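# Push the cart into the taped floor bay

## Task

Move the cart until all four of its wheels sit fully within the taped bay on the floor, with none resting on the tape itself. The four jars riding on the cart must finish standing upright on the cart, and every other labelled container must also finish upright. No container may touch the floor at any point, and the robot must not fall or be left tilted; either of those means failure.

## Robot and tools

Robot: a LinearBot with an omnidirectional base, a column about 1.7 m tall, and a carriage that slides along it (lift_m). The carriage holds a left and a right arm, each with six joints and a five-finger hand. Arm bases sit roughly 0.57 m + lift_m above the floor, and carriage parts hang about 0.15 m lower. A hand reaches about 0.78 m from its shoulder but only about 0.4 m below its arm base. Parked arm: joints 1 to 6 = 0, 0.05, 0.05, 1.45, 0, 0. Cameras: carriage_camera (fixed, facing forward, tilted about 20 degrees down), left_wrist_camera and right_wrist_camera (each aimed at its own hand point).

Frames: base frame has its origin on the floor below the base centre, x forward, y left, z up, in metres. left_hand and right_hand readings are hand points in this frame; they tend to read a little higher than reality, especially at long reach. base_odometry is in the odometry frame (the base frame as it was at the start), heading in rad, left positive, -3.142 to 3.142; it counts wheel turns only, so slip shows as travel.

move: one action, made of "base", "joints" or both, plus optional "speeds" and "min_time_s", together with "cameras" and "blocking". "base" holds exactly one key, each a relative offset from where the base last reported itself, in the base frame: translate_m (metres, forward +, -2 to 2), strafe_m (metres, left +, -2 to 2) or rotate_rad (radians, counter-clockwise/left +, -6.3 to 6.3). "joints" is a single object covering both arms, keyed by joint name; each value is an absolute target, not an offset. lift_m: 0 to 1 m. For each side (left_/right_): joint1_rad -2.617 to 3.054 (yaw about vertical, 0 forward, + left); joint2_rad 0 to 3.141 (shoulder: 0 upper arm back and level, 1.57 up, 3.14 forward); joint3_rad 0 to 3.141 (elbow, 0 folded, 3.14 straight); joint4_rad -1.57 to 1.57 (wrist pitch, + raises fingertips); joint5_rad -1.57 to 1.57 (wrist yaw, + turns fingertips to the right); joint6_rad -2.094 to 2.094 (hand roll, + clockwise seen from forearm). Hand keys <side>_hand_little, _ring, _middle, _index, _thumb_bend, _thumb_turn are unitless -1 to 1 (+1 open/straight or thumb beside palm, -1 curled or thumb opposite the fingers). <side>_hand_force_limit (-1 to 1, about 0 to 10 N at the fingertip, 15 N for thumb motors) and <side>_hand_speed (-0.96 to 1) are settings that move nothing. "speeds" caps top speed for this action only: translate_m and strafe_m 0.02 to 0.5 m/s, rotate_rad 0.05 to 1.57 rad/s, lift_m 0.02 to 0.27 m/s (default 0.25); others default to their maximum. "min_time_s" (0.1 to 8 s) sets a floor on arm motion duration; 2 or more gives straighter, slower hand paths. blocking true (default) returns when everything is at rest; false returns after about 0.5 s while motion continues, and a later move overrides only the parts it names. A move with no action just reports state and images.

wait(seconds 0 to 10, cameras) lets time pass and returns early once earlier motions rest. stop brakes all running motions (not instantly; the base rolls a bit). zoom_image(camera, region [x0,y0,x1,y1] in pixels, max 504 by 504) enlarges part of the latest image. show_instructions shows the reference pages. finished_scene ends the scene permanently; the goal must hold without the robot.

Results: base_status and joint_status per motion: "moving", "done", "off_target" (resting short, maybe still pushing), "not_followed" (targets withheld by the arm-proximity check, with a "joint command not followed" line), "contact_stop" or "time_out" (the part drops its target and holds). An uncommanded stop or a refused call means the reply's later move, wait and finished_scene calls are skipped. on_its_own lists uncommanded actions. motor_effort is percent of maximum, bracket = peak in last action. Hand lines: <side>_hand_stopped_by gives six words (little, ring, middle, index, thumb_bend, thumb_turn): moving, target, force, stalled, fault. <side>_<motor>_load_n is fingertip force in N, positive when pushed open; a drop to about 0 signals a lost grip. Joint torques are noisy and offset. MOTOR HOT appears at 75 °C; at 100 °C that arm goes limp for 30 to 60 s (limit_stop_at_motor_heat), after which targets must be resent. Park arms when not working.

Cautions: at default speeds the base hitting anything heavy or fixed is a hard impact, so approach the cart slowly; a slow push can move furniture while still reporting done. The base contact check ignores the arms, so check joint_positions after drives. After a blocked drive, reverse about 0.2 m, possibly several times. The lift presses hard for 0.1 to 0.3 s on contact before stopping. Arms have no contact stop and spring to target once freed. Do not press the two arms together, including fingers. Keep the carriage low and loads close when pushing or pulling to avoid tipping; a base drive away from something held fast can pitch the robot over. Avoid drops, slams, hard pushes, overloading fingers, and anything falling; keep the jars steady while the cart moves.

Each tool is called after "Emit:" as a command line: name --argument value for each argument, lists and objects as JSON in quotes; but a table of rows of numbers goes row by row, as --pt "numbers of a row", without its own name.

Reference images:

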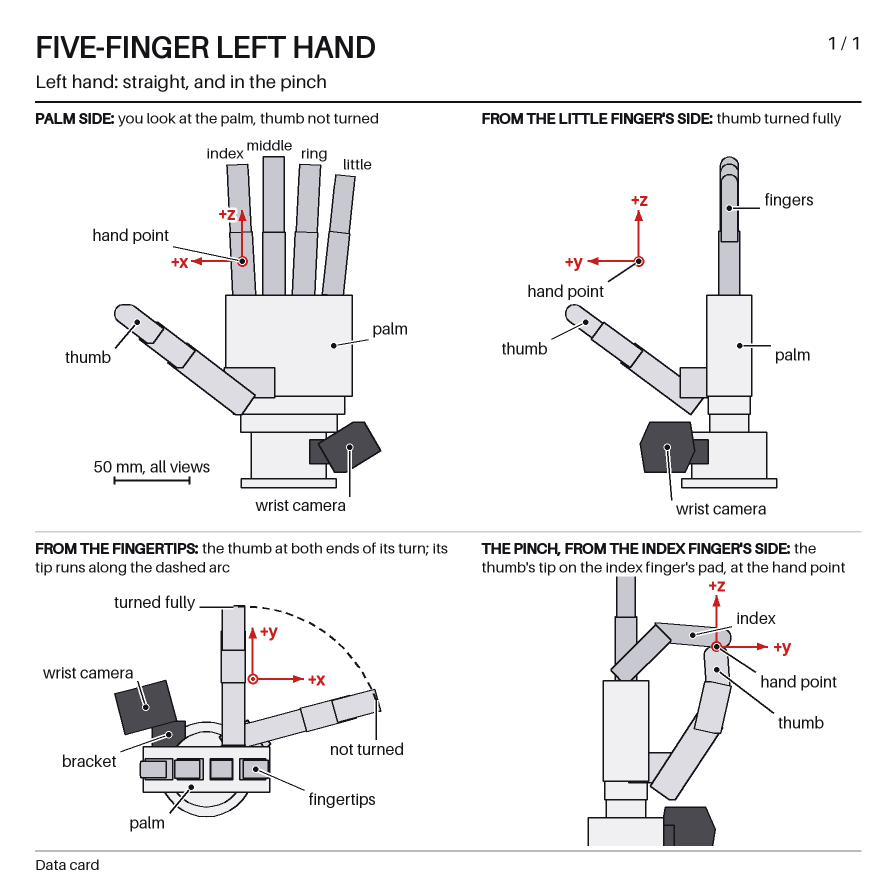

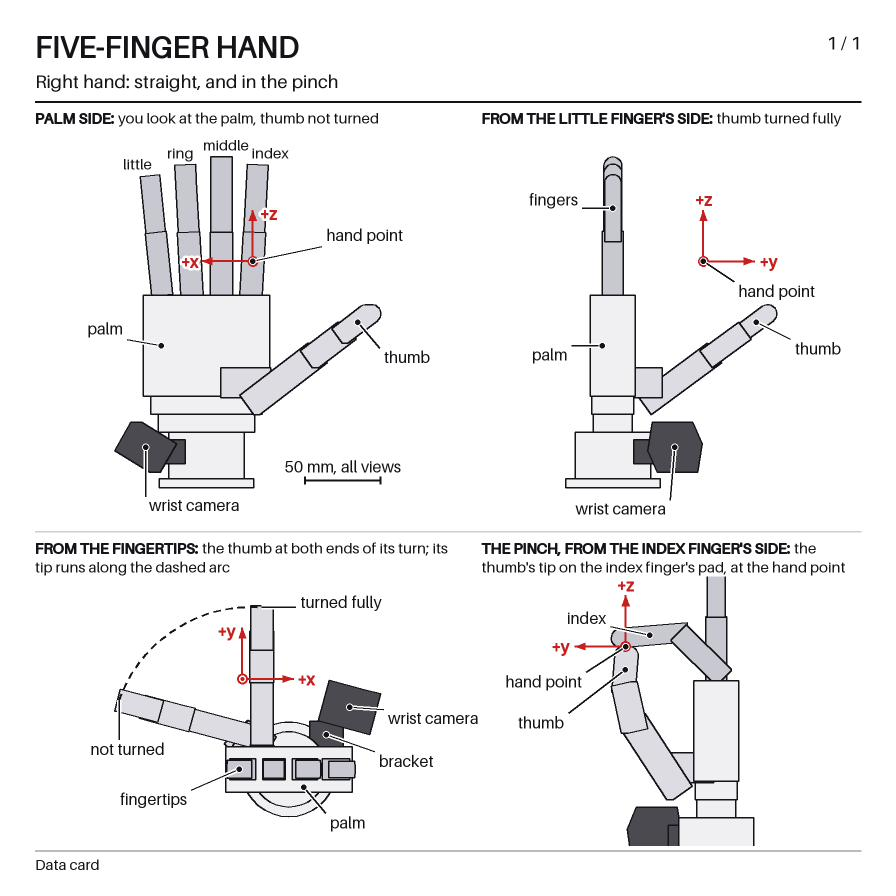

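## Session

Emit:
move

Scene clock: 0.00 s.
Joint torques (N m): no reading
base_odometry: x=+0.000 y=+0.000 heading=+0.000
base_status: not commanded
joint_positions: lift_m=+0.300 left_joint1_rad=+0.002 left_joint2_rad=+0.042 left_joint3_rad=+0.036 left_joint4_rad=+1.467 left_joint5_rad=-0.025 left_joint6_rad=-0.028 right_joint1_rad=-0.003 right_joint2_rad=+0.057 right_joint3_rad=+0.030 right_joint4_rad=+1.482 right_joint5_rad=-0.044 right_joint6_rad=-0.015 left_hand_little=+1.000 left_hand_ring=+1.000 left_hand_middle=+1.000 left_hand_index=+1.000 left_hand_thumb_turn=+1.000 left_hand_thumb_bend=+1.000 left_hand_force_limit=+0.000 left_hand_speed=-0.800 right_hand_little=+1.000 right_hand_ring=+1.000 right_hand_middle=+1.000 right_hand_index=+1.000 right_hand_thumb_turn=+1.000 right_hand_thumb_bend=+1.000 right_hand_force_limit=+0.000 right_hand_speed=-0.800
joint_status: not commanded
left_hand_stopped_by: target,target,target,target,target,target
right_hand_stopped_by: target,target,target,target,target,target
left_little_load_n: 0.0
left_ring_load_n: 0.0
left_middle_load_n: 0.0
left_index_load_n: 0.0
left_thumb_bend_load_n: 0.0
left_thumb_turn_load_n: 0.0
right_little_load_n: 0.0
right_ring_load_n: 0.0
right_middle_load_n: 0.0
right_index_load_n: 0.0
right_thumb_bend_load_n: 0.5
right_thumb_turn_load_n: 0.0
motor_effort: lift_m=+41 drive_wheels=+0
left_hand: x=+0.3161 y=+0.2846 z=+1.3194 quat_wxyz=(+0.697, -0.048, +0.030, -0.715) (m; base frame)
right_hand: x=+0.3202 y=-0.2741 z=+1.3153 quat_wxyz=(+0.700, -0.057, +0.025, -0.711) (m; base frame)
pictures: carriage_camera, left_wrist_camera, right_wrist_camera
Images, in order (width x height): carriage_camera 896x504, left_wrist_camera 896x504, right_wrist_camera 896x504.

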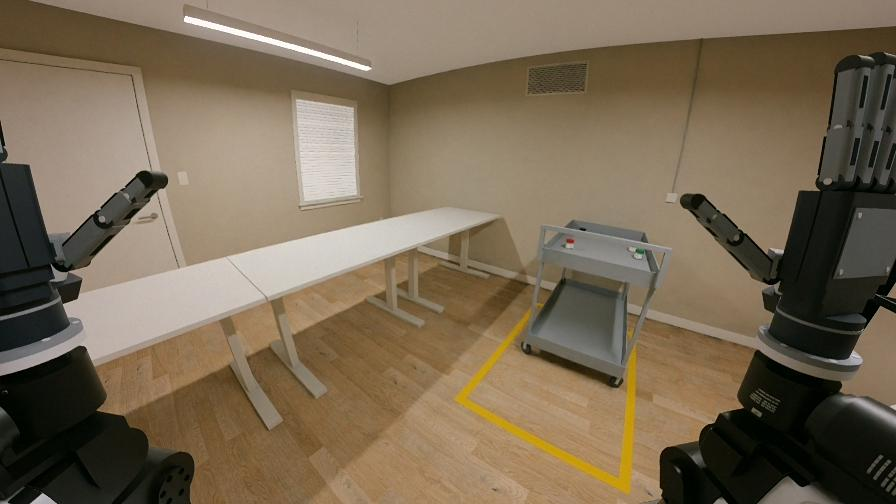

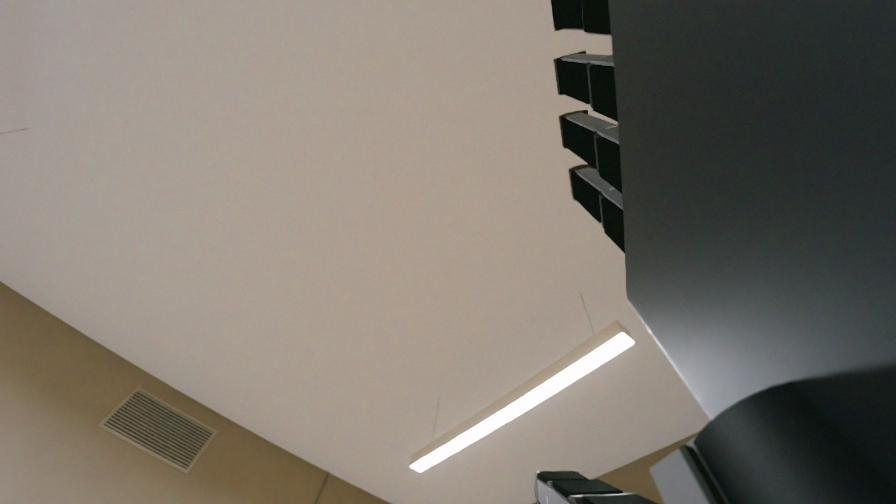

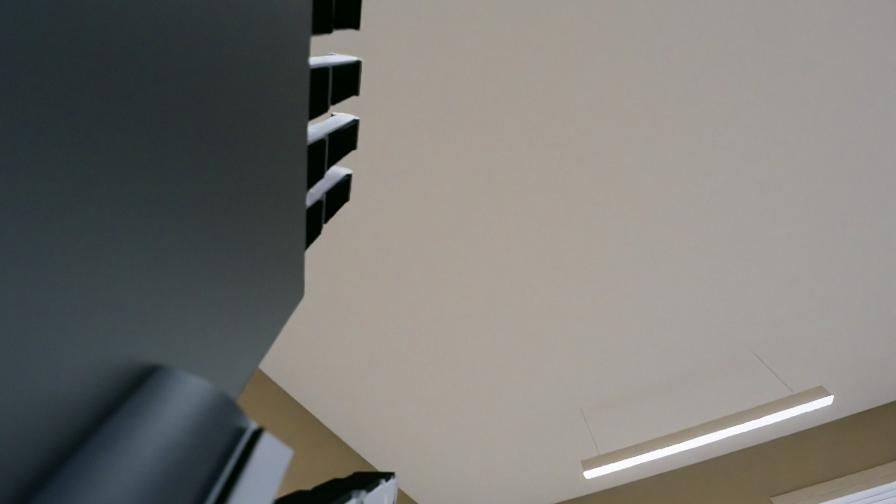

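Emit:
zoom_image --camera "carriage_camera" --region '[440, 190, 700, 500]'

Emit:
zoom_image --camera "carriage_camera" --region '[510, 200, 690, 300]'

Scaled by 1.626 from the camera's image (finer frame: 1280x720).

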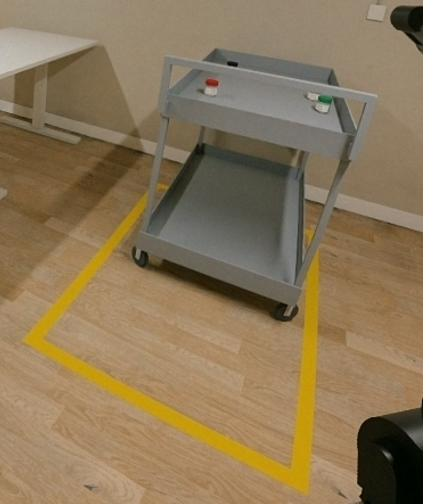

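Scaled by 2.800 from the camera's image (finer frame: 1280x720).

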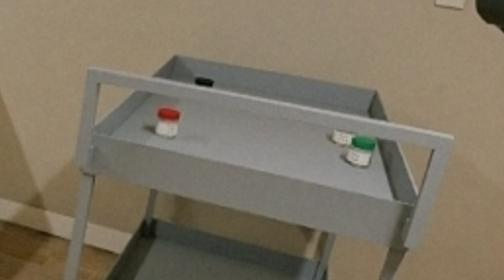

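Emit:
move --joints '{"lift_m": 0.7}' --cameras '["carriage_camera"]'

Emit:
zoom_image --camera "carriage_camera" --region '[440, 150, 700, 500]'

Scene clock: 17.67 s.
Joint torques (N m): left_arm=[0.14 3.33 6.46 -0.21 -0.05 0.07] | right_arm=[-0.5 3.81 4.93 -0.16 -0.02 0.03]
move: done
base_odometry: x=+0.000 y=+0.000 heading=+0.000
base_status: not commanded
joint_positions: lift_m=+0.700 left_joint1_rad=+0.002 left_joint2_rad=+0.042 left_joint3_rad=+0.036 left_joint4_rad=+1.467 left_joint5_rad=-0.025 left_joint6_rad=-0.028 right_joint1_rad=-0.003 right_joint2_rad=+0.057 right_joint3_rad=+0.030 right_joint4_rad=+1.482 right_joint5_rad=-0.044 right_joint6_rad=-0.015 left_hand_little=+1.000 left_hand_ring=+1.000 left_hand_middle=+1.000 left_hand_index=+1.000 left_hand_thumb_turn=+1.000 left_hand_thumb_bend=+1.000 left_hand_force_limit=+0.000 left_hand_speed=-0.800 right_hand_little=+1.000 right_hand_ring=+1.000 right_hand_middle=+1.000 right_hand_index=+1.000 right_hand_thumb_turn=+1.000 right_hand_thumb_bend=+1.000 right_hand_force_limit=+0.000 right_hand_speed=-0.800
joint_status: all done
left_hand_stopped_by: target,target,target,target,target,target
right_hand_stopped_by: target,target,target,target,target,target
left_little_load_n: 0.0
left_ring_load_n: 0.0
left_middle_load_n: 0.0
left_index_load_n: 0.0
left_thumb_bend_load_n: 0.0
left_thumb_turn_load_n: 0.0
right_little_load_n: 0.0
right_ring_load_n: 0.0
right_middle_load_n: 0.0
right_index_load_n: 0.0
right_thumb_bend_load_n: 0.0
right_thumb_turn_load_n: 0.0
motor_effort: lift_m=+41(51) drive_wheels=+0(0)
left_hand: x=+0.3160 y=+0.2846 z=+1.7194 quat_wxyz=(+0.697, -0.048, +0.029, -0.715)
right_hand: x=+0.3202 y=-0.2741 z=+1.7153 quat_wxyz=(+0.700, -0.057, +0.025, -0.711)
Images, in order (width x height): carriage_camera 896x504.

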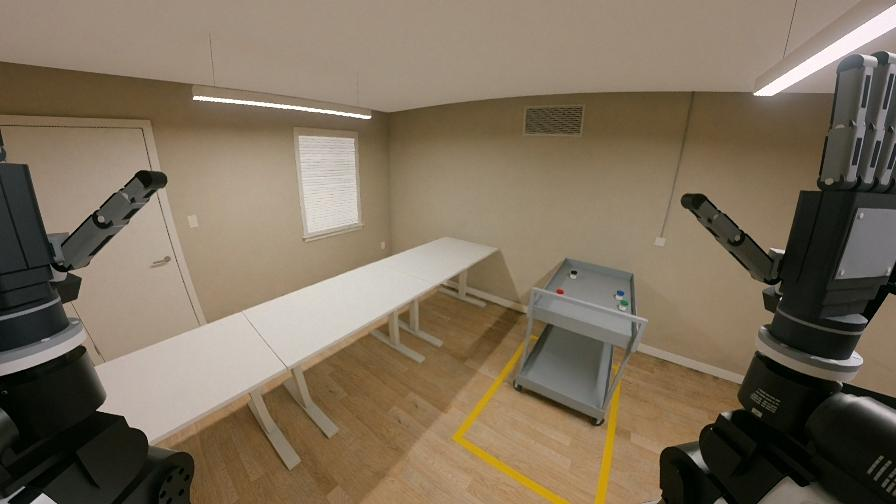

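Scaled by 1.440 from the camera's image (finer frame: 1280x720).

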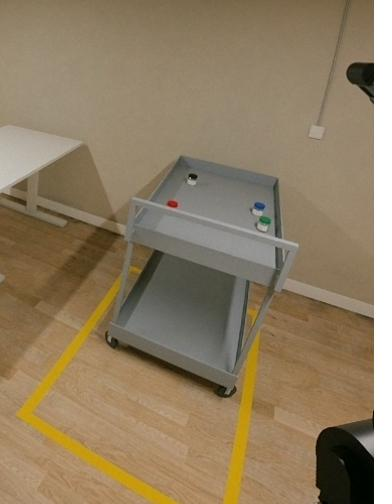

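Emit:
move --base '{"rotate_rad": -0.58}' --cameras '["carriage_camera"]'

Emit:
zoom_image --camera "carriage_camera" --region '[300, 150, 600, 500]'

Scene clock: 41.87 s.
Joint torques (N m): left_arm=[0.16 3.25 6.39 -0.19 -0.06 0.08] | right_arm=[-0.49 3.79 4.9 -0.16 -0.02 0.03]
move: done
base_odometry: x=+0.000 y=+0.000 heading=-0.579
base_status: done
joint_positions: lift_m=+0.700 left_joint1_rad=+0.002 left_joint2_rad=+0.042 left_joint3_rad=+0.036 left_joint4_rad=+1.467 left_joint5_rad=-0.025 left_joint6_rad=-0.028 right_joint1_rad=-0.003 right_joint2_rad=+0.057 right_joint3_rad=+0.030 right_joint4_rad=+1.482 right_joint5_rad=-0.044 right_joint6_rad=-0.015 left_hand_little=+1.000 left_hand_ring=+1.000 left_hand_middle=+1.000 left_hand_index=+1.000 left_hand_thumb_turn=+1.000 left_hand_thumb_bend=+1.000 left_hand_force_limit=+0.000 left_hand_speed=-0.800 right_hand_little=+1.000 right_hand_ring=+1.000 right_hand_middle=+1.000 right_hand_index=+1.000 right_hand_thumb_turn=+1.000 right_hand_thumb_bend=+1.000 right_hand_force_limit=+0.000 right_hand_speed=-0.800
joint_status: not commanded
left_hand_stopped_by: target,target,target,target,target,target
right_hand_stopped_by: target,target,target,target,target,target
left_little_load_n: 0.0
left_ring_load_n: 0.0
left_middle_load_n: 0.0
left_index_load_n: 0.0
left_thumb_bend_load_n: 0.0
left_thumb_turn_load_n: 0.0
right_little_load_n: 0.0
right_ring_load_n: 0.0
right_middle_load_n: 0.0
right_index_load_n: 0.0
right_thumb_bend_load_n: -0.5
right_thumb_turn_load_n: 0.0
motor_effort: lift_m=+41(41) drive_wheels=+8(21)
left_hand: x=+0.3162 y=+0.2846 z=+1.7193 quat_wxyz=(+0.697, -0.048, +0.030, -0.714)
right_hand: x=+0.3201 y=-0.2741 z=+1.7153 quat_wxyz=(+0.700, -0.056, +0.025, -0.711)
Images, in order (width x height): carriage_camera 896x504.

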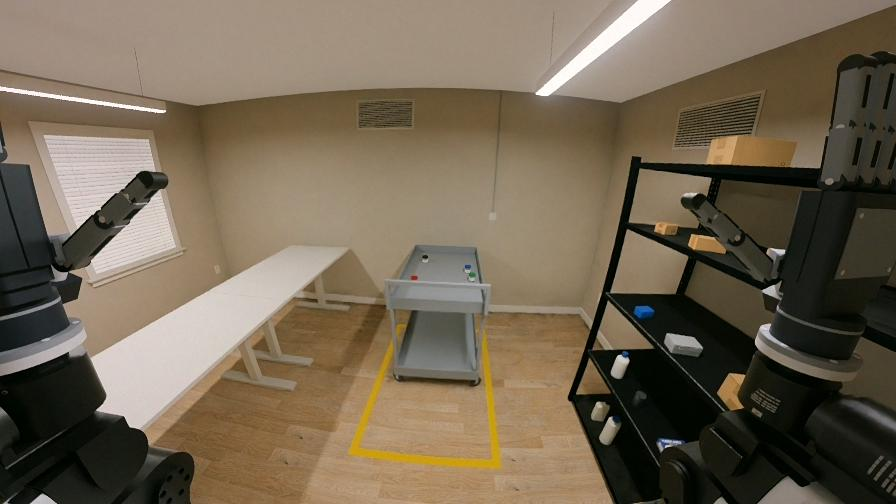

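Scaled by 1.440 from the camera's image (finer frame: 1280x720).

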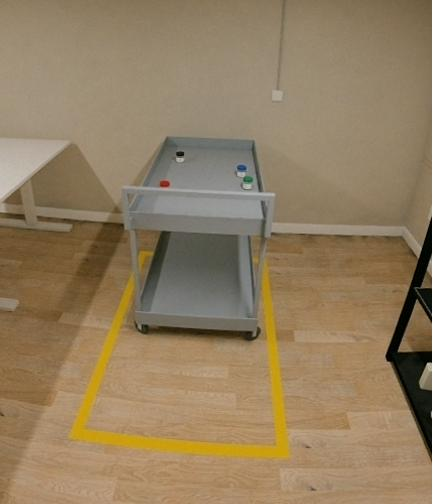

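Emit:
zoom_image --camera "carriage_camera" --region '[370, 230, 510, 400]'

Scaled by 2.965 from the camera's image (finer frame: 1280x720).

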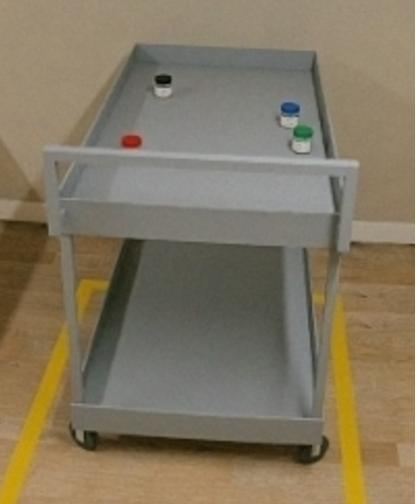

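Emit:
move --joints '{"lift_m": 0.4, "left_joint2_rad": 1.2, "left_joint3_rad": 1.2, "left_joint4_rad": 0, "right_joint2_rad": 1.2, "right_joint3_rad": 1.2, "right_joint4_rad": 0, "left_joint5_rad": 0, "left_joint6_rad": 0, "right_joint5_rad": 0, "right_joint6_rad": 0}' --min_time_s 3 --cameras '["all"]'

Scene clock: 78.80 s.
Joint torques (N m): left_arm=[0.18 -2.56 11.81 1.87 0.11 0.15] | right_arm=[-0.5 -2.39 8.61 2.03 0.11 0.14]
move: done
base_odometry: x=+0.000 y=+0.000 heading=-0.580
base_status: not commanded
joint_positions: lift_m=+0.400 left_joint1_rad=+0.002 left_joint2_rad=+1.187 left_joint3_rad=+1.169 left_joint4_rad=+0.016 left_joint5_rad=-0.015 left_joint6_rad=-0.008 right_joint1_rad=-0.003 right_joint2_rad=+1.188 right_joint3_rad=+1.173 right_joint4_rad=+0.009 right_joint5_rad=-0.015 right_joint6_rad=-0.010 left_hand_little=+1.000 left_hand_ring=+1.000 left_hand_middle=+1.000 left_hand_index=+1.000 left_hand_thumb_turn=+1.000 left_hand_thumb_bend=+1.000 left_hand_force_limit=+0.000 left_hand_speed=-0.800 right_hand_little=+1.000 right_hand_ring=+1.000 right_hand_middle=+1.000 right_hand_index=+1.000 right_hand_thumb_turn=+1.000 right_hand_thumb_bend=+1.000 right_hand_force_limit=+0.000 right_hand_speed=-0.800
joint_status: all done
left_hand_stopped_by: target,target,target,target,target,target
right_hand_stopped_by: target,target,target,target,target,target
left_little_load_n: 0.0
left_ring_load_n: 0.0
left_middle_load_n: 0.0
left_index_load_n: 0.0
left_thumb_bend_load_n: 0.0
left_thumb_turn_load_n: -0.5
right_little_load_n: 0.0
right_ring_load_n: 0.0
right_middle_load_n: 0.0
right_index_load_n: 0.0
right_thumb_bend_load_n: 0.0
right_thumb_turn_load_n: -0.5
motor_effort: lift_m=+39(43) drive_wheels=+7(8)
left_hand: x=+0.6618 y=+0.2846 z=+1.3291 quat_wxyz=(+0.502, -0.507, +0.494, -0.497)
right_hand: x=+0.6606 y=-0.2804 z=+1.3282 quat_wxyz=(+0.499, -0.507, +0.496, -0.498)
pictures: carriage_camera, left_wrist_camera, right_wrist_camera
Images, in order (width x height): carriage_camera 896x504, left_wrist_camera 896x504, right_wrist_camera 896x504.

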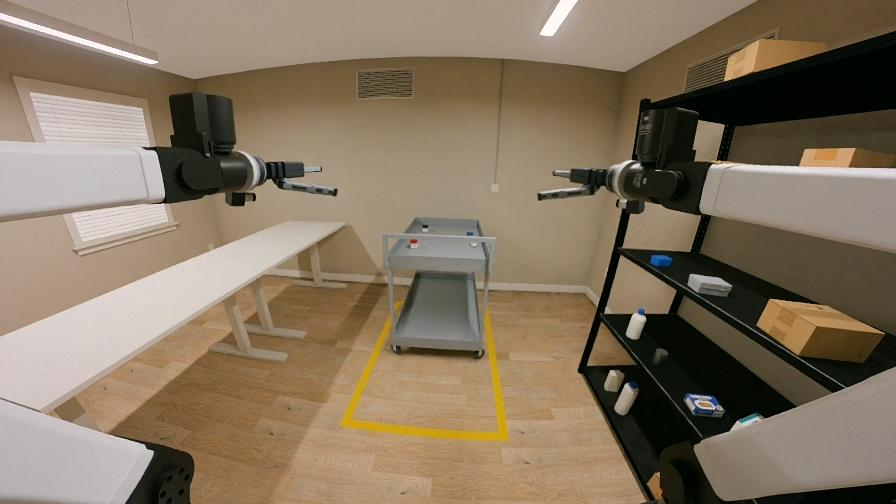

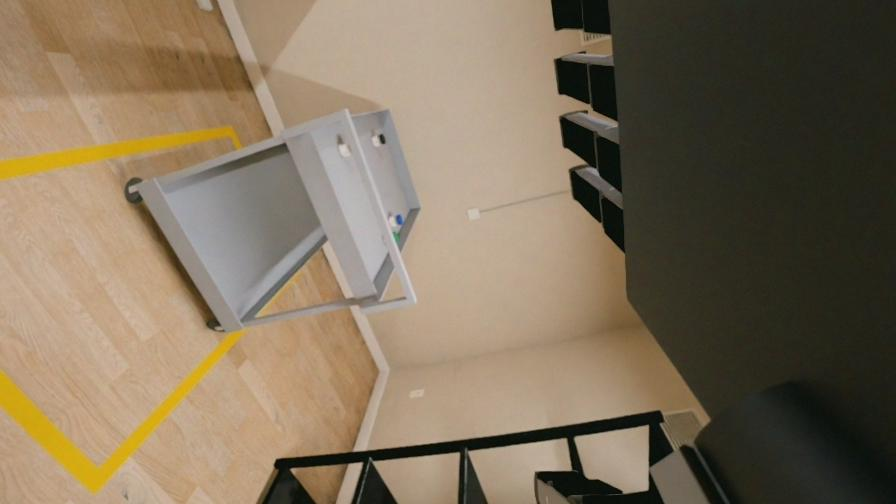

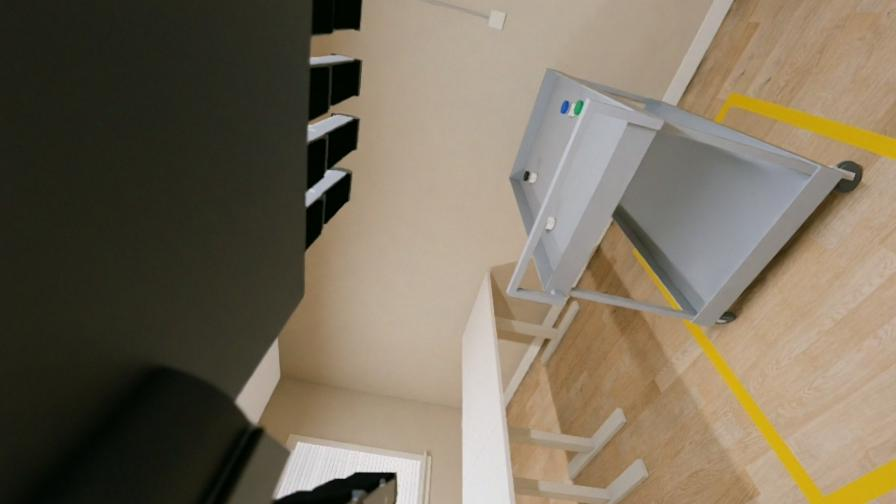

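Emit:
move --joints '{"lift_m": 0.45, "left_joint2_rad": 1.57, "left_joint3_rad": 0.5, "left_joint4_rad": 1.07, "right_joint2_rad": 1.57, "right_joint3_rad": 0.5, "right_joint4_rad": 1.07}' --min_time_s 3 --base '{"translate_m": 0.4}' --speeds '{"translate_m": 0.2}' --cameras '["all"]'

Emit:
zoom_image --camera "carriage_camera" --region '[340, 200, 560, 460]'

Scene clock: 111.37 s.
Joint torques (N m): left_arm=[0.2 -3.64 5.71 2.13 0.08 0.15] | right_arm=[-0.49 -3.69 4.55 2.27 0.1 0.14]
move: done
base_odometry: x=+0.334 y=-0.220 heading=-0.581
base_status: done
joint_positions: lift_m=+0.450 left_joint1_rad=+0.002 left_joint2_rad=+1.552 left_joint3_rad=+0.513 left_joint4_rad=+1.056 left_joint5_rad=-0.013 left_joint6_rad=-0.008 right_joint1_rad=-0.003 right_joint2_rad=+1.554 right_joint3_rad=+0.507 right_joint4_rad=+1.053 right_joint5_rad=-0.015 right_joint6_rad=-0.009 left_hand_little=+1.000 left_hand_ring=+1.000 left_hand_middle=+1.000 left_hand_index=+1.000 left_hand_thumb_turn=+1.000 left_hand_thumb_bend=+1.000 left_hand_force_limit=+0.000 left_hand_speed=-0.800 right_hand_little=+1.000 right_hand_ring=+1.000 right_hand_middle=+1.000 right_hand_index=+1.000 right_hand_thumb_turn=+1.000 right_hand_thumb_bend=+1.000 right_hand_force_limit=+0.000 right_hand_speed=-0.800
joint_status: all done
left_hand_stopped_by: target,target,target,target,target,target
right_hand_stopped_by: target,target,target,target,target,target
left_little_load_n: 0.0
left_ring_load_n: -0.5
left_middle_load_n: 0.0
left_index_load_n: 0.0
left_thumb_bend_load_n: 0.0
left_thumb_turn_load_n: 0.0
right_little_load_n: 0.0
right_ring_load_n: 0.0
right_middle_load_n: 0.0
right_index_load_n: 0.0
right_thumb_bend_load_n: 0.0
right_thumb_turn_load_n: 0.0
motor_effort: lift_m=+41(53) drive_wheels=-10(20)
left_hand: x=+0.6865 y=+0.2844 z=+1.1666 quat_wxyz=(+0.506, -0.502, +0.490, -0.502)
right_hand: x=+0.6842 y=-0.2806 z=+1.1620 quat_wxyz=(+0.502, -0.504, +0.493, -0.501)
pictures: carriage_camera, left_wrist_camera, right_wrist_camera
Images, in order (width x height): carriage_camera 896x504, left_wrist_camera 896x504, right_wrist_camera 896x504.

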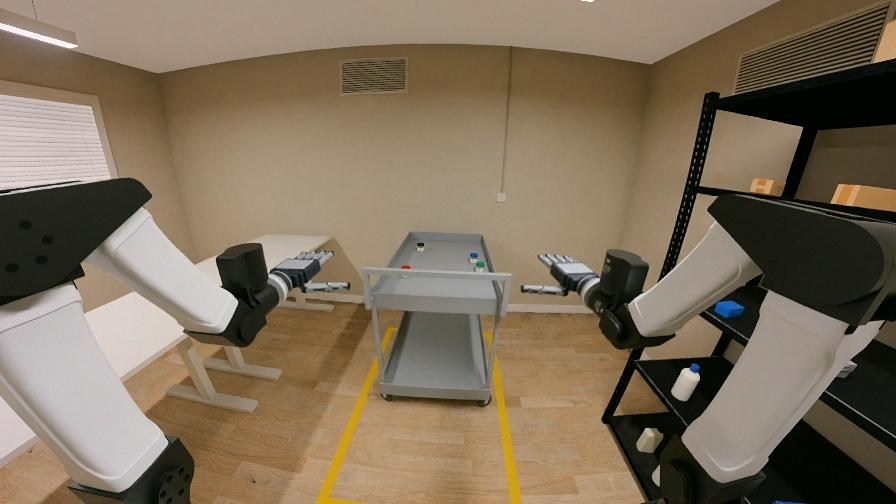

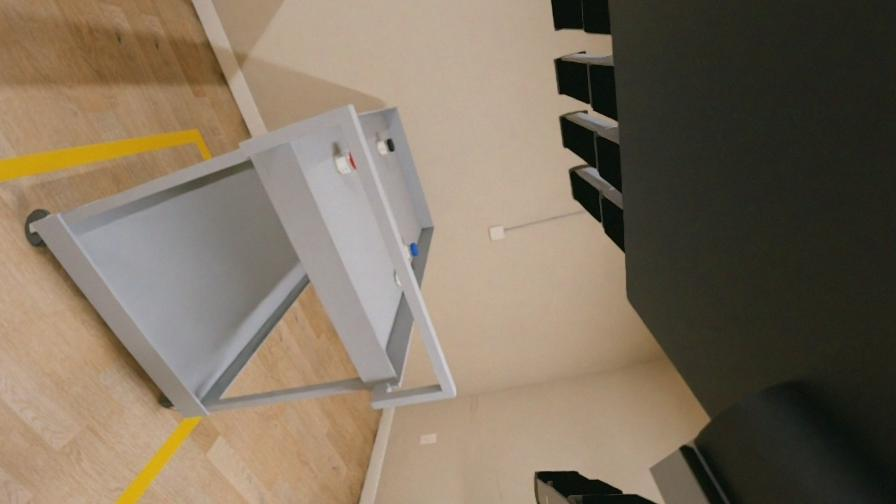

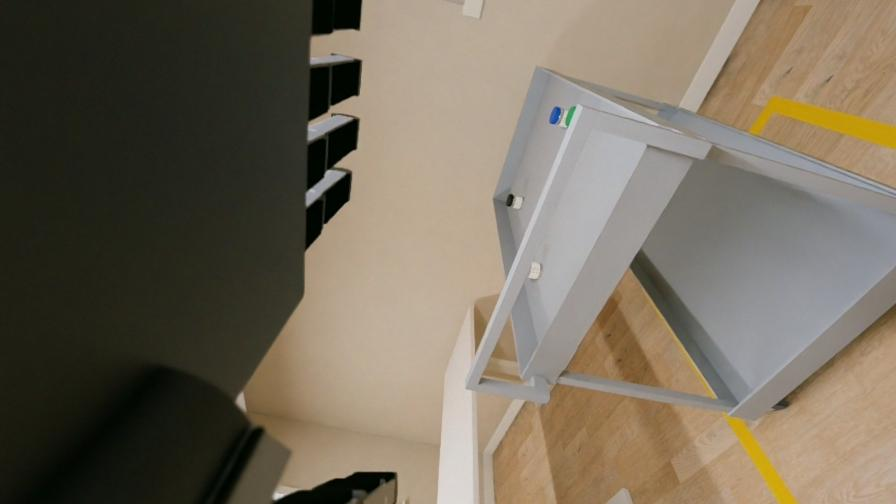

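Scaled by 1.938 from the camera's image (finer frame: 1280x720).

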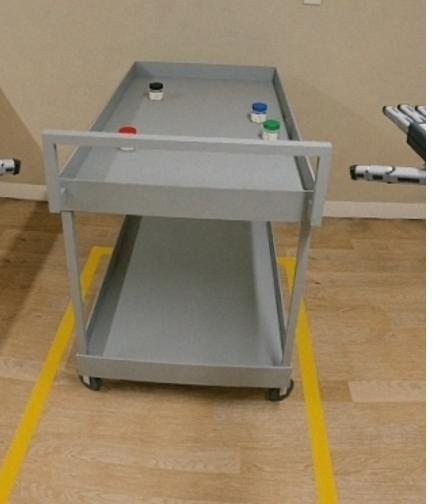

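Emit:
move --base '{"rotate_rad": -0.06}'

Emit:
move --base '{"strafe_m": 0.13}' --speeds '{"strafe_m": 0.2}' --cameras '["all"]'

Emit:
zoom_image --camera "carriage_camera" --region '[340, 200, 560, 460]'

Scene clock: 145.50 s.
Joint torques (N m): left_arm=[0.29 -3.96 5.87 2.11 0.04 0.15] | right_arm=[-0.34 -3.88 4.57 2.24 0.04 0.14]
move: done
base_odometry: x=+0.335 y=-0.220 heading=-0.640
base_status: done
joint_positions: lift_m=+0.450 left_joint1_rad=+0.001 left_joint2_rad=+1.554 left_joint3_rad=+0.512 left_joint4_rad=+1.060 left_joint5_rad=-0.009 left_joint6_rad=-0.008 right_joint1_rad=-0.005 right_joint2_rad=+1.556 right_joint3_rad=+0.506 right_joint4_rad=+1.057 right_joint5_rad=-0.009 right_joint6_rad=-0.009 left_hand_little=+1.000 left_hand_ring=+1.000 left_hand_middle=+1.000 left_hand_index=+1.000 left_hand_thumb_turn=+1.000 left_hand_thumb_bend=+1.000 left_hand_force_limit=+0.000 left_hand_speed=-0.800 right_hand_little=+1.000 right_hand_ring=+1.000 right_hand_middle=+1.000 right_hand_index=+1.000 right_hand_thumb_turn=+1.000 right_hand_thumb_bend=+1.000 right_hand_force_limit=+0.000 right_hand_speed=-0.800
joint_status: not commanded
left_hand_stopped_by: target,target,target,target,target,target
right_hand_stopped_by: target,target,target,target,target,target
left_little_load_n: 0.0
left_ring_load_n: 0.0
left_middle_load_n: 0.0
left_index_load_n: 0.0
left_thumb_bend_load_n: 0.0
left_thumb_turn_load_n: 0.0
right_little_load_n: 0.0
right_ring_load_n: 0.0
right_middle_load_n: 0.0
right_index_load_n: 0.0
right_thumb_bend_load_n: 0.0
right_thumb_turn_load_n: 0.0
motor_effort: lift_m=+41(41) drive_wheels=-8(12)
left_hand: x=+0.6864 y=+0.2830 z=+1.1665 quat_wxyz=(+0.505, -0.500, +0.491, -0.504)
right_hand: x=+0.6844 y=-0.2822 z=+1.1618 quat_wxyz=(+0.501, -0.502, +0.495, -0.503)
pictures: none

Scene clock: 147.33 s.
Joint torques (N m): left_arm=[0.17 -3.82 5.76 2.07 0.05 0.15] | right_arm=[-0.51 -3.9 4.59 2.22 -0.01 0.14]
move: done
base_odometry: x=+0.412 y=-0.116 heading=-0.640
base_status: done
joint_positions: lift_m=+0.450 left_joint1_rad=+0.002 left_joint2_rad=+1.554 left_joint3_rad=+0.512 left_joint4_rad=+1.064 left_joint5_rad=-0.009 left_joint6_rad=-0.008 right_joint1_rad=-0.003 right_joint2_rad=+1.556 right_joint3_rad=+0.506 right_joint4_rad=+1.059 right_joint5_rad=-0.006 right_joint6_rad=-0.009 left_hand_little=+1.000 left_hand_ring=+1.000 left_hand_middle=+1.000 left_hand_index=+1.000 left_hand_thumb_turn=+1.000 left_hand_thumb_bend=+1.000 left_hand_force_limit=+0.000 left_hand_speed=-0.800 right_hand_little=+1.000 right_hand_ring=+1.000 right_hand_middle=+1.000 right_hand_index=+1.000 right_hand_thumb_turn=+1.000 right_hand_thumb_bend=+1.000 right_hand_force_limit=+0.000 right_hand_speed=-0.800
joint_status: not commanded
left_hand_stopped_by: target,target,target,target,target,target
right_hand_stopped_by: target,target,target,target,target,target
left_little_load_n: 0.0
left_ring_load_n: 0.0
left_middle_load_n: 0.0
left_index_load_n: 0.0
left_thumb_bend_load_n: 0.0
left_thumb_turn_load_n: 0.0
right_little_load_n: 0.0
right_ring_load_n: 0.0
right_middle_load_n: 0.0
right_index_load_n: 0.0
right_thumb_bend_load_n: 0.0
right_thumb_turn_load_n: 0.0
motor_effort: lift_m=+41(41) drive_wheels=-3(13)
left_hand: x=+0.6866 y=+0.2838 z=+1.1674 quat_wxyz=(+0.506, -0.500, +0.490, -0.504)
right_hand: x=+0.6845 y=-0.2819 z=+1.1623 quat_wxyz=(+0.501, -0.501, +0.494, -0.504)
pictures: carriage_camera, left_wrist_camera, right_wrist_camera
Images, in order (width x height): carriage_camera 896x504, left_wrist_camera 896x504, right_wrist_camera 896x504.

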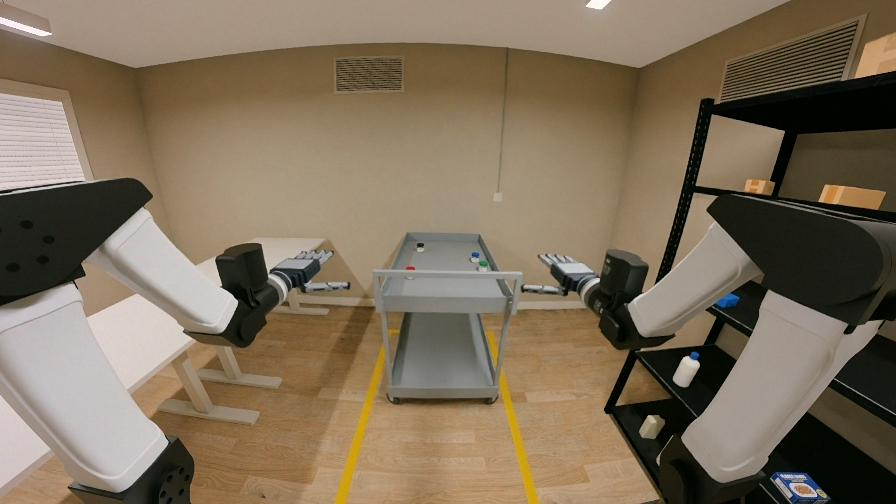

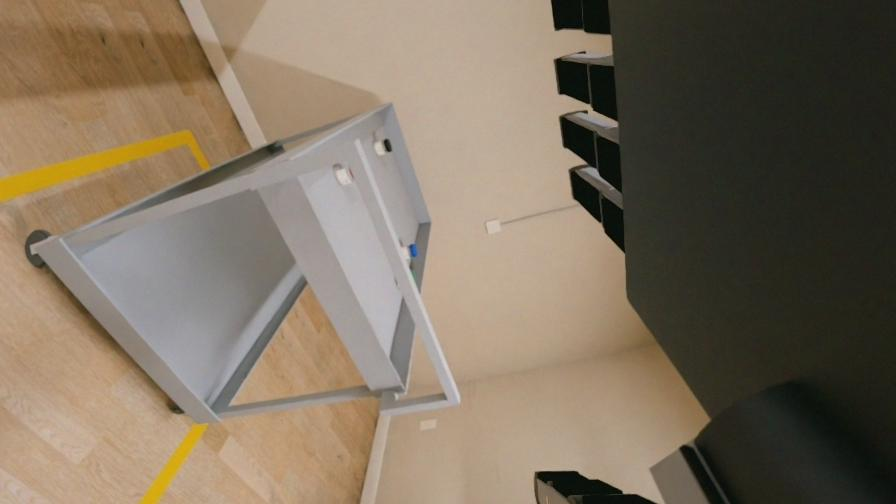

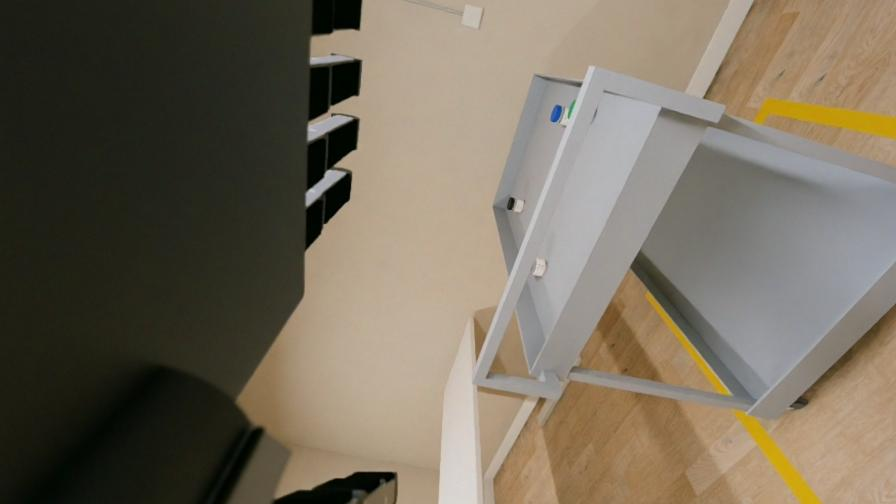

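Scaled by 1.938 from the camera's image (finer frame: 1280x720).

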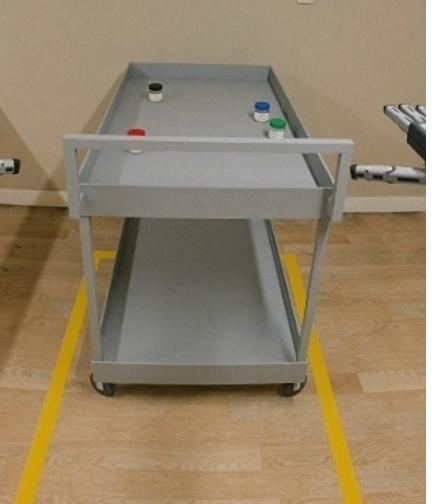

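Emit:
move --joints '{"left_joint1_rad": -0.33, "left_joint5_rad": -0.33, "right_joint1_rad": 0.33, "right_joint5_rad": 0.33}' --min_time_s 2 --cameras '["all"]'

Scene clock: 161.17 s.
Joint torques (N m): left_arm=[-0.31 -3.88 5.81 2.04 -0.22 0.15] | right_arm=[-0.01 -3.85 4.55 2.18 0.11 0.14]
move: done
base_odometry: x=+0.412 y=-0.116 heading=-0.640
base_status: not commanded
joint_positions: lift_m=+0.450 left_joint1_rad=-0.324 left_joint2_rad=+1.554 left_joint3_rad=+0.512 left_joint4_rad=+1.064 left_joint5_rad=-0.314 left_joint6_rad=-0.008 right_joint1_rad=+0.325 right_joint2_rad=+1.556 right_joint3_rad=+0.506 right_joint4_rad=+1.059 right_joint5_rad=+0.314 right_joint6_rad=-0.009 left_hand_little=+1.000 left_hand_ring=+1.000 left_hand_middle=+1.000 left_hand_index=+1.000 left_hand_thumb_turn=+1.000 left_hand_thumb_bend=+1.000 left_hand_force_limit=+0.000 left_hand_speed=-0.800 right_hand_little=+1.000 right_hand_ring=+1.000 right_hand_middle=+1.000 right_hand_index=+1.000 right_hand_thumb_turn=+1.000 right_hand_thumb_bend=+1.000 right_hand_force_limit=+0.000 right_hand_speed=-0.800
joint_status: all done
left_hand_stopped_by: target,target,target,target,target,target
right_hand_stopped_by: target,target,target,target,target,target
left_little_load_n: 0.0
left_ring_load_n: 0.0
left_middle_load_n: 0.0
left_index_load_n: 0.0
left_thumb_bend_load_n: 0.0
left_thumb_turn_load_n: -0.5
right_little_load_n: 0.0
right_ring_load_n: -0.5
right_middle_load_n: 0.0
right_index_load_n: 0.0
right_thumb_bend_load_n: 0.0
right_thumb_turn_load_n: 0.0
motor_effort: lift_m=+41(41) drive_wheels=-3(3)
left_hand: x=+0.6721 y=+0.1942 z=+1.1674 quat_wxyz=(+0.499, -0.496, +0.494, -0.511)
right_hand: x=+0.6705 y=-0.1954 z=+1.1623 quat_wxyz=(+0.503, -0.502, +0.493, -0.501)
pictures: carriage_camera, left_wrist_camera, right_wrist_camera
Images, in order (width x height): carriage_camera 896x504, left_wrist_camera 896x504, right_wrist_camera 896x504.

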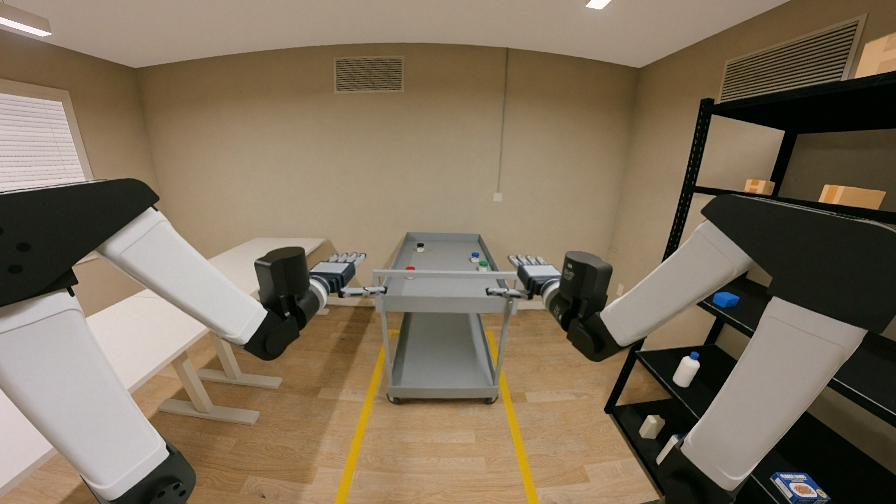

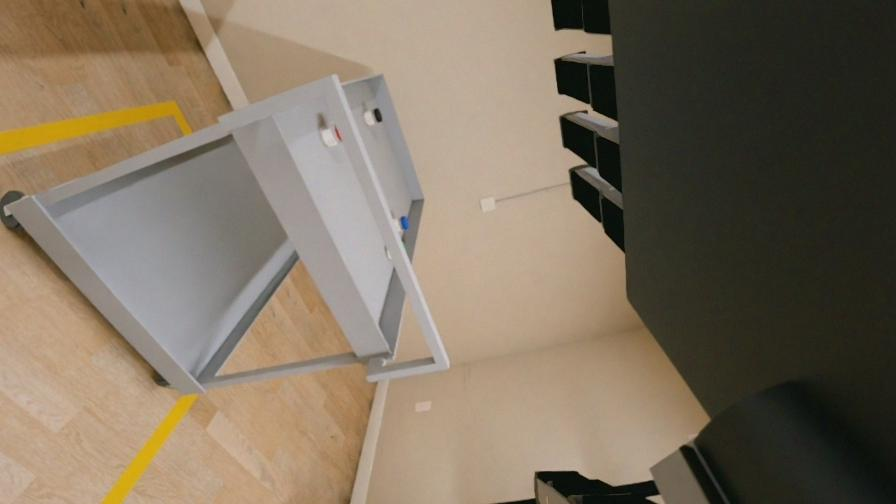

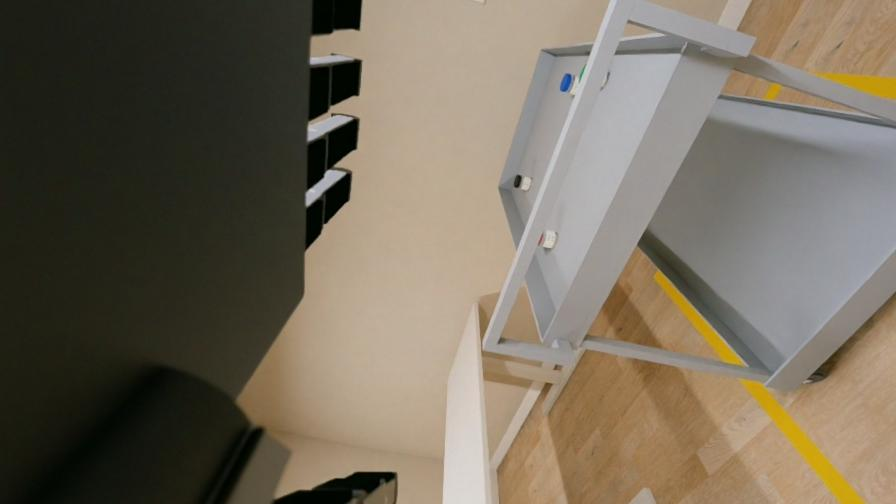

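Emit:
move --base '{"translate_m": 0.35}' --speeds '{"translate_m": 0.15}' --cameras '["all"]'

Emit:
zoom_image --camera "carriage_camera" --region '[300, 200, 600, 504]'

Scene clock: 174.53 s.
Joint torques (N m): left_arm=[-0.29 -3.82 5.93 2.03 -0.2 0.15] | right_arm=[-0.01 -3.88 4.57 2.16 0.1 0.14]
move: done
base_odometry: x=+0.694 y=-0.324 heading=-0.640
base_status: done
joint_positions: lift_m=+0.450 left_joint1_rad=-0.324 left_joint2_rad=+1.554 left_joint3_rad=+0.511 left_joint4_rad=+1.065 left_joint5_rad=-0.317 left_joint6_rad=-0.008 right_joint1_rad=+0.325 right_joint2_rad=+1.556 right_joint3_rad=+0.505 right_joint4_rad=+1.062 right_joint5_rad=+0.315 right_joint6_rad=-0.009 left_hand_little=+1.000 left_hand_ring=+1.000 left_hand_middle=+1.000 left_hand_index=+1.000 left_hand_thumb_turn=+1.000 left_hand_thumb_bend=+1.000 left_hand_force_limit=+0.000 left_hand_speed=-0.800 right_hand_little=+1.000 right_hand_ring=+1.000 right_hand_middle=+1.000 right_hand_index=+1.000 right_hand_thumb_turn=+1.000 right_hand_thumb_bend=+1.000 right_hand_force_limit=+0.000 right_hand_speed=-0.800
joint_status: not commanded
left_hand_stopped_by: target,target,target,target,target,target
right_hand_stopped_by: target,target,target,target,target,target
left_little_load_n: 0.0
left_ring_load_n: 0.0
left_middle_load_n: 0.0
left_index_load_n: 0.0
left_thumb_bend_load_n: 0.0
left_thumb_turn_load_n: 0.0
right_little_load_n: 0.0
right_ring_load_n: 0.0
right_middle_load_n: 0.0
right_index_load_n: 0.0
right_thumb_bend_load_n: 0.0
right_thumb_turn_load_n: 0.0
motor_effort: lift_m=+41(41) drive_wheels=-7(16)
left_hand: x=+0.6722 y=+0.1947 z=+1.1677 quat_wxyz=(+0.500, -0.497, +0.493, -0.511)
right_hand: x=+0.6706 y=-0.1957 z=+1.1628 quat_wxyz=(+0.503, -0.501, +0.494, -0.502)
pictures: carriage_camera, left_wrist_camera, right_wrist_camera
Images, in order (width x height): carriage_camera 896x504, left_wrist_camera 896x504, right_wrist_camera 896x504.

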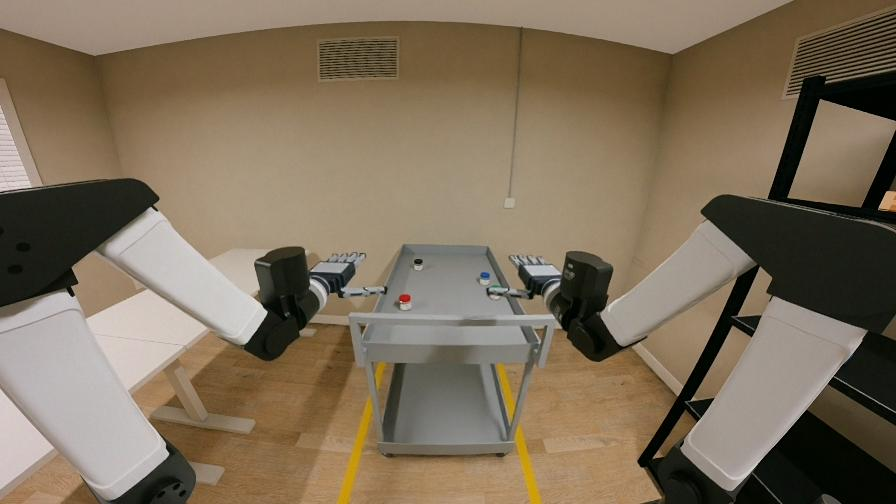

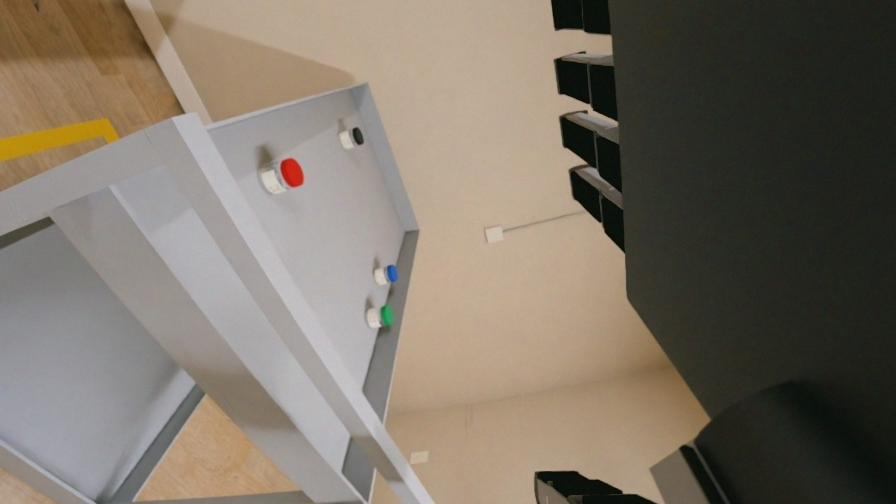

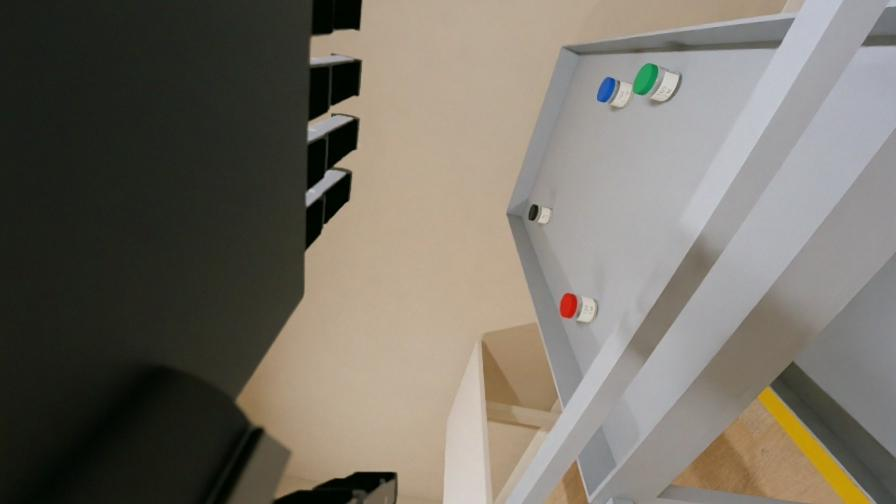

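Scaled by 1.658 from the camera's image (finer frame: 1280x720).

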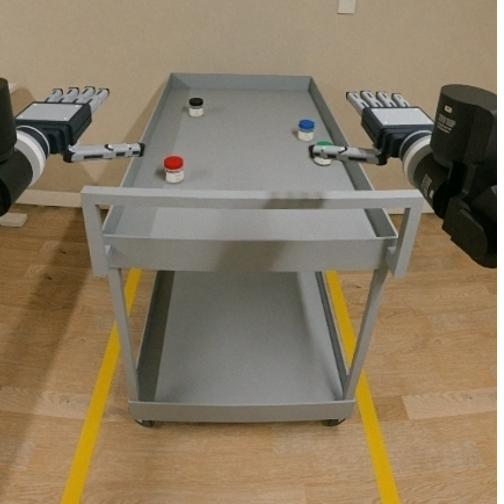

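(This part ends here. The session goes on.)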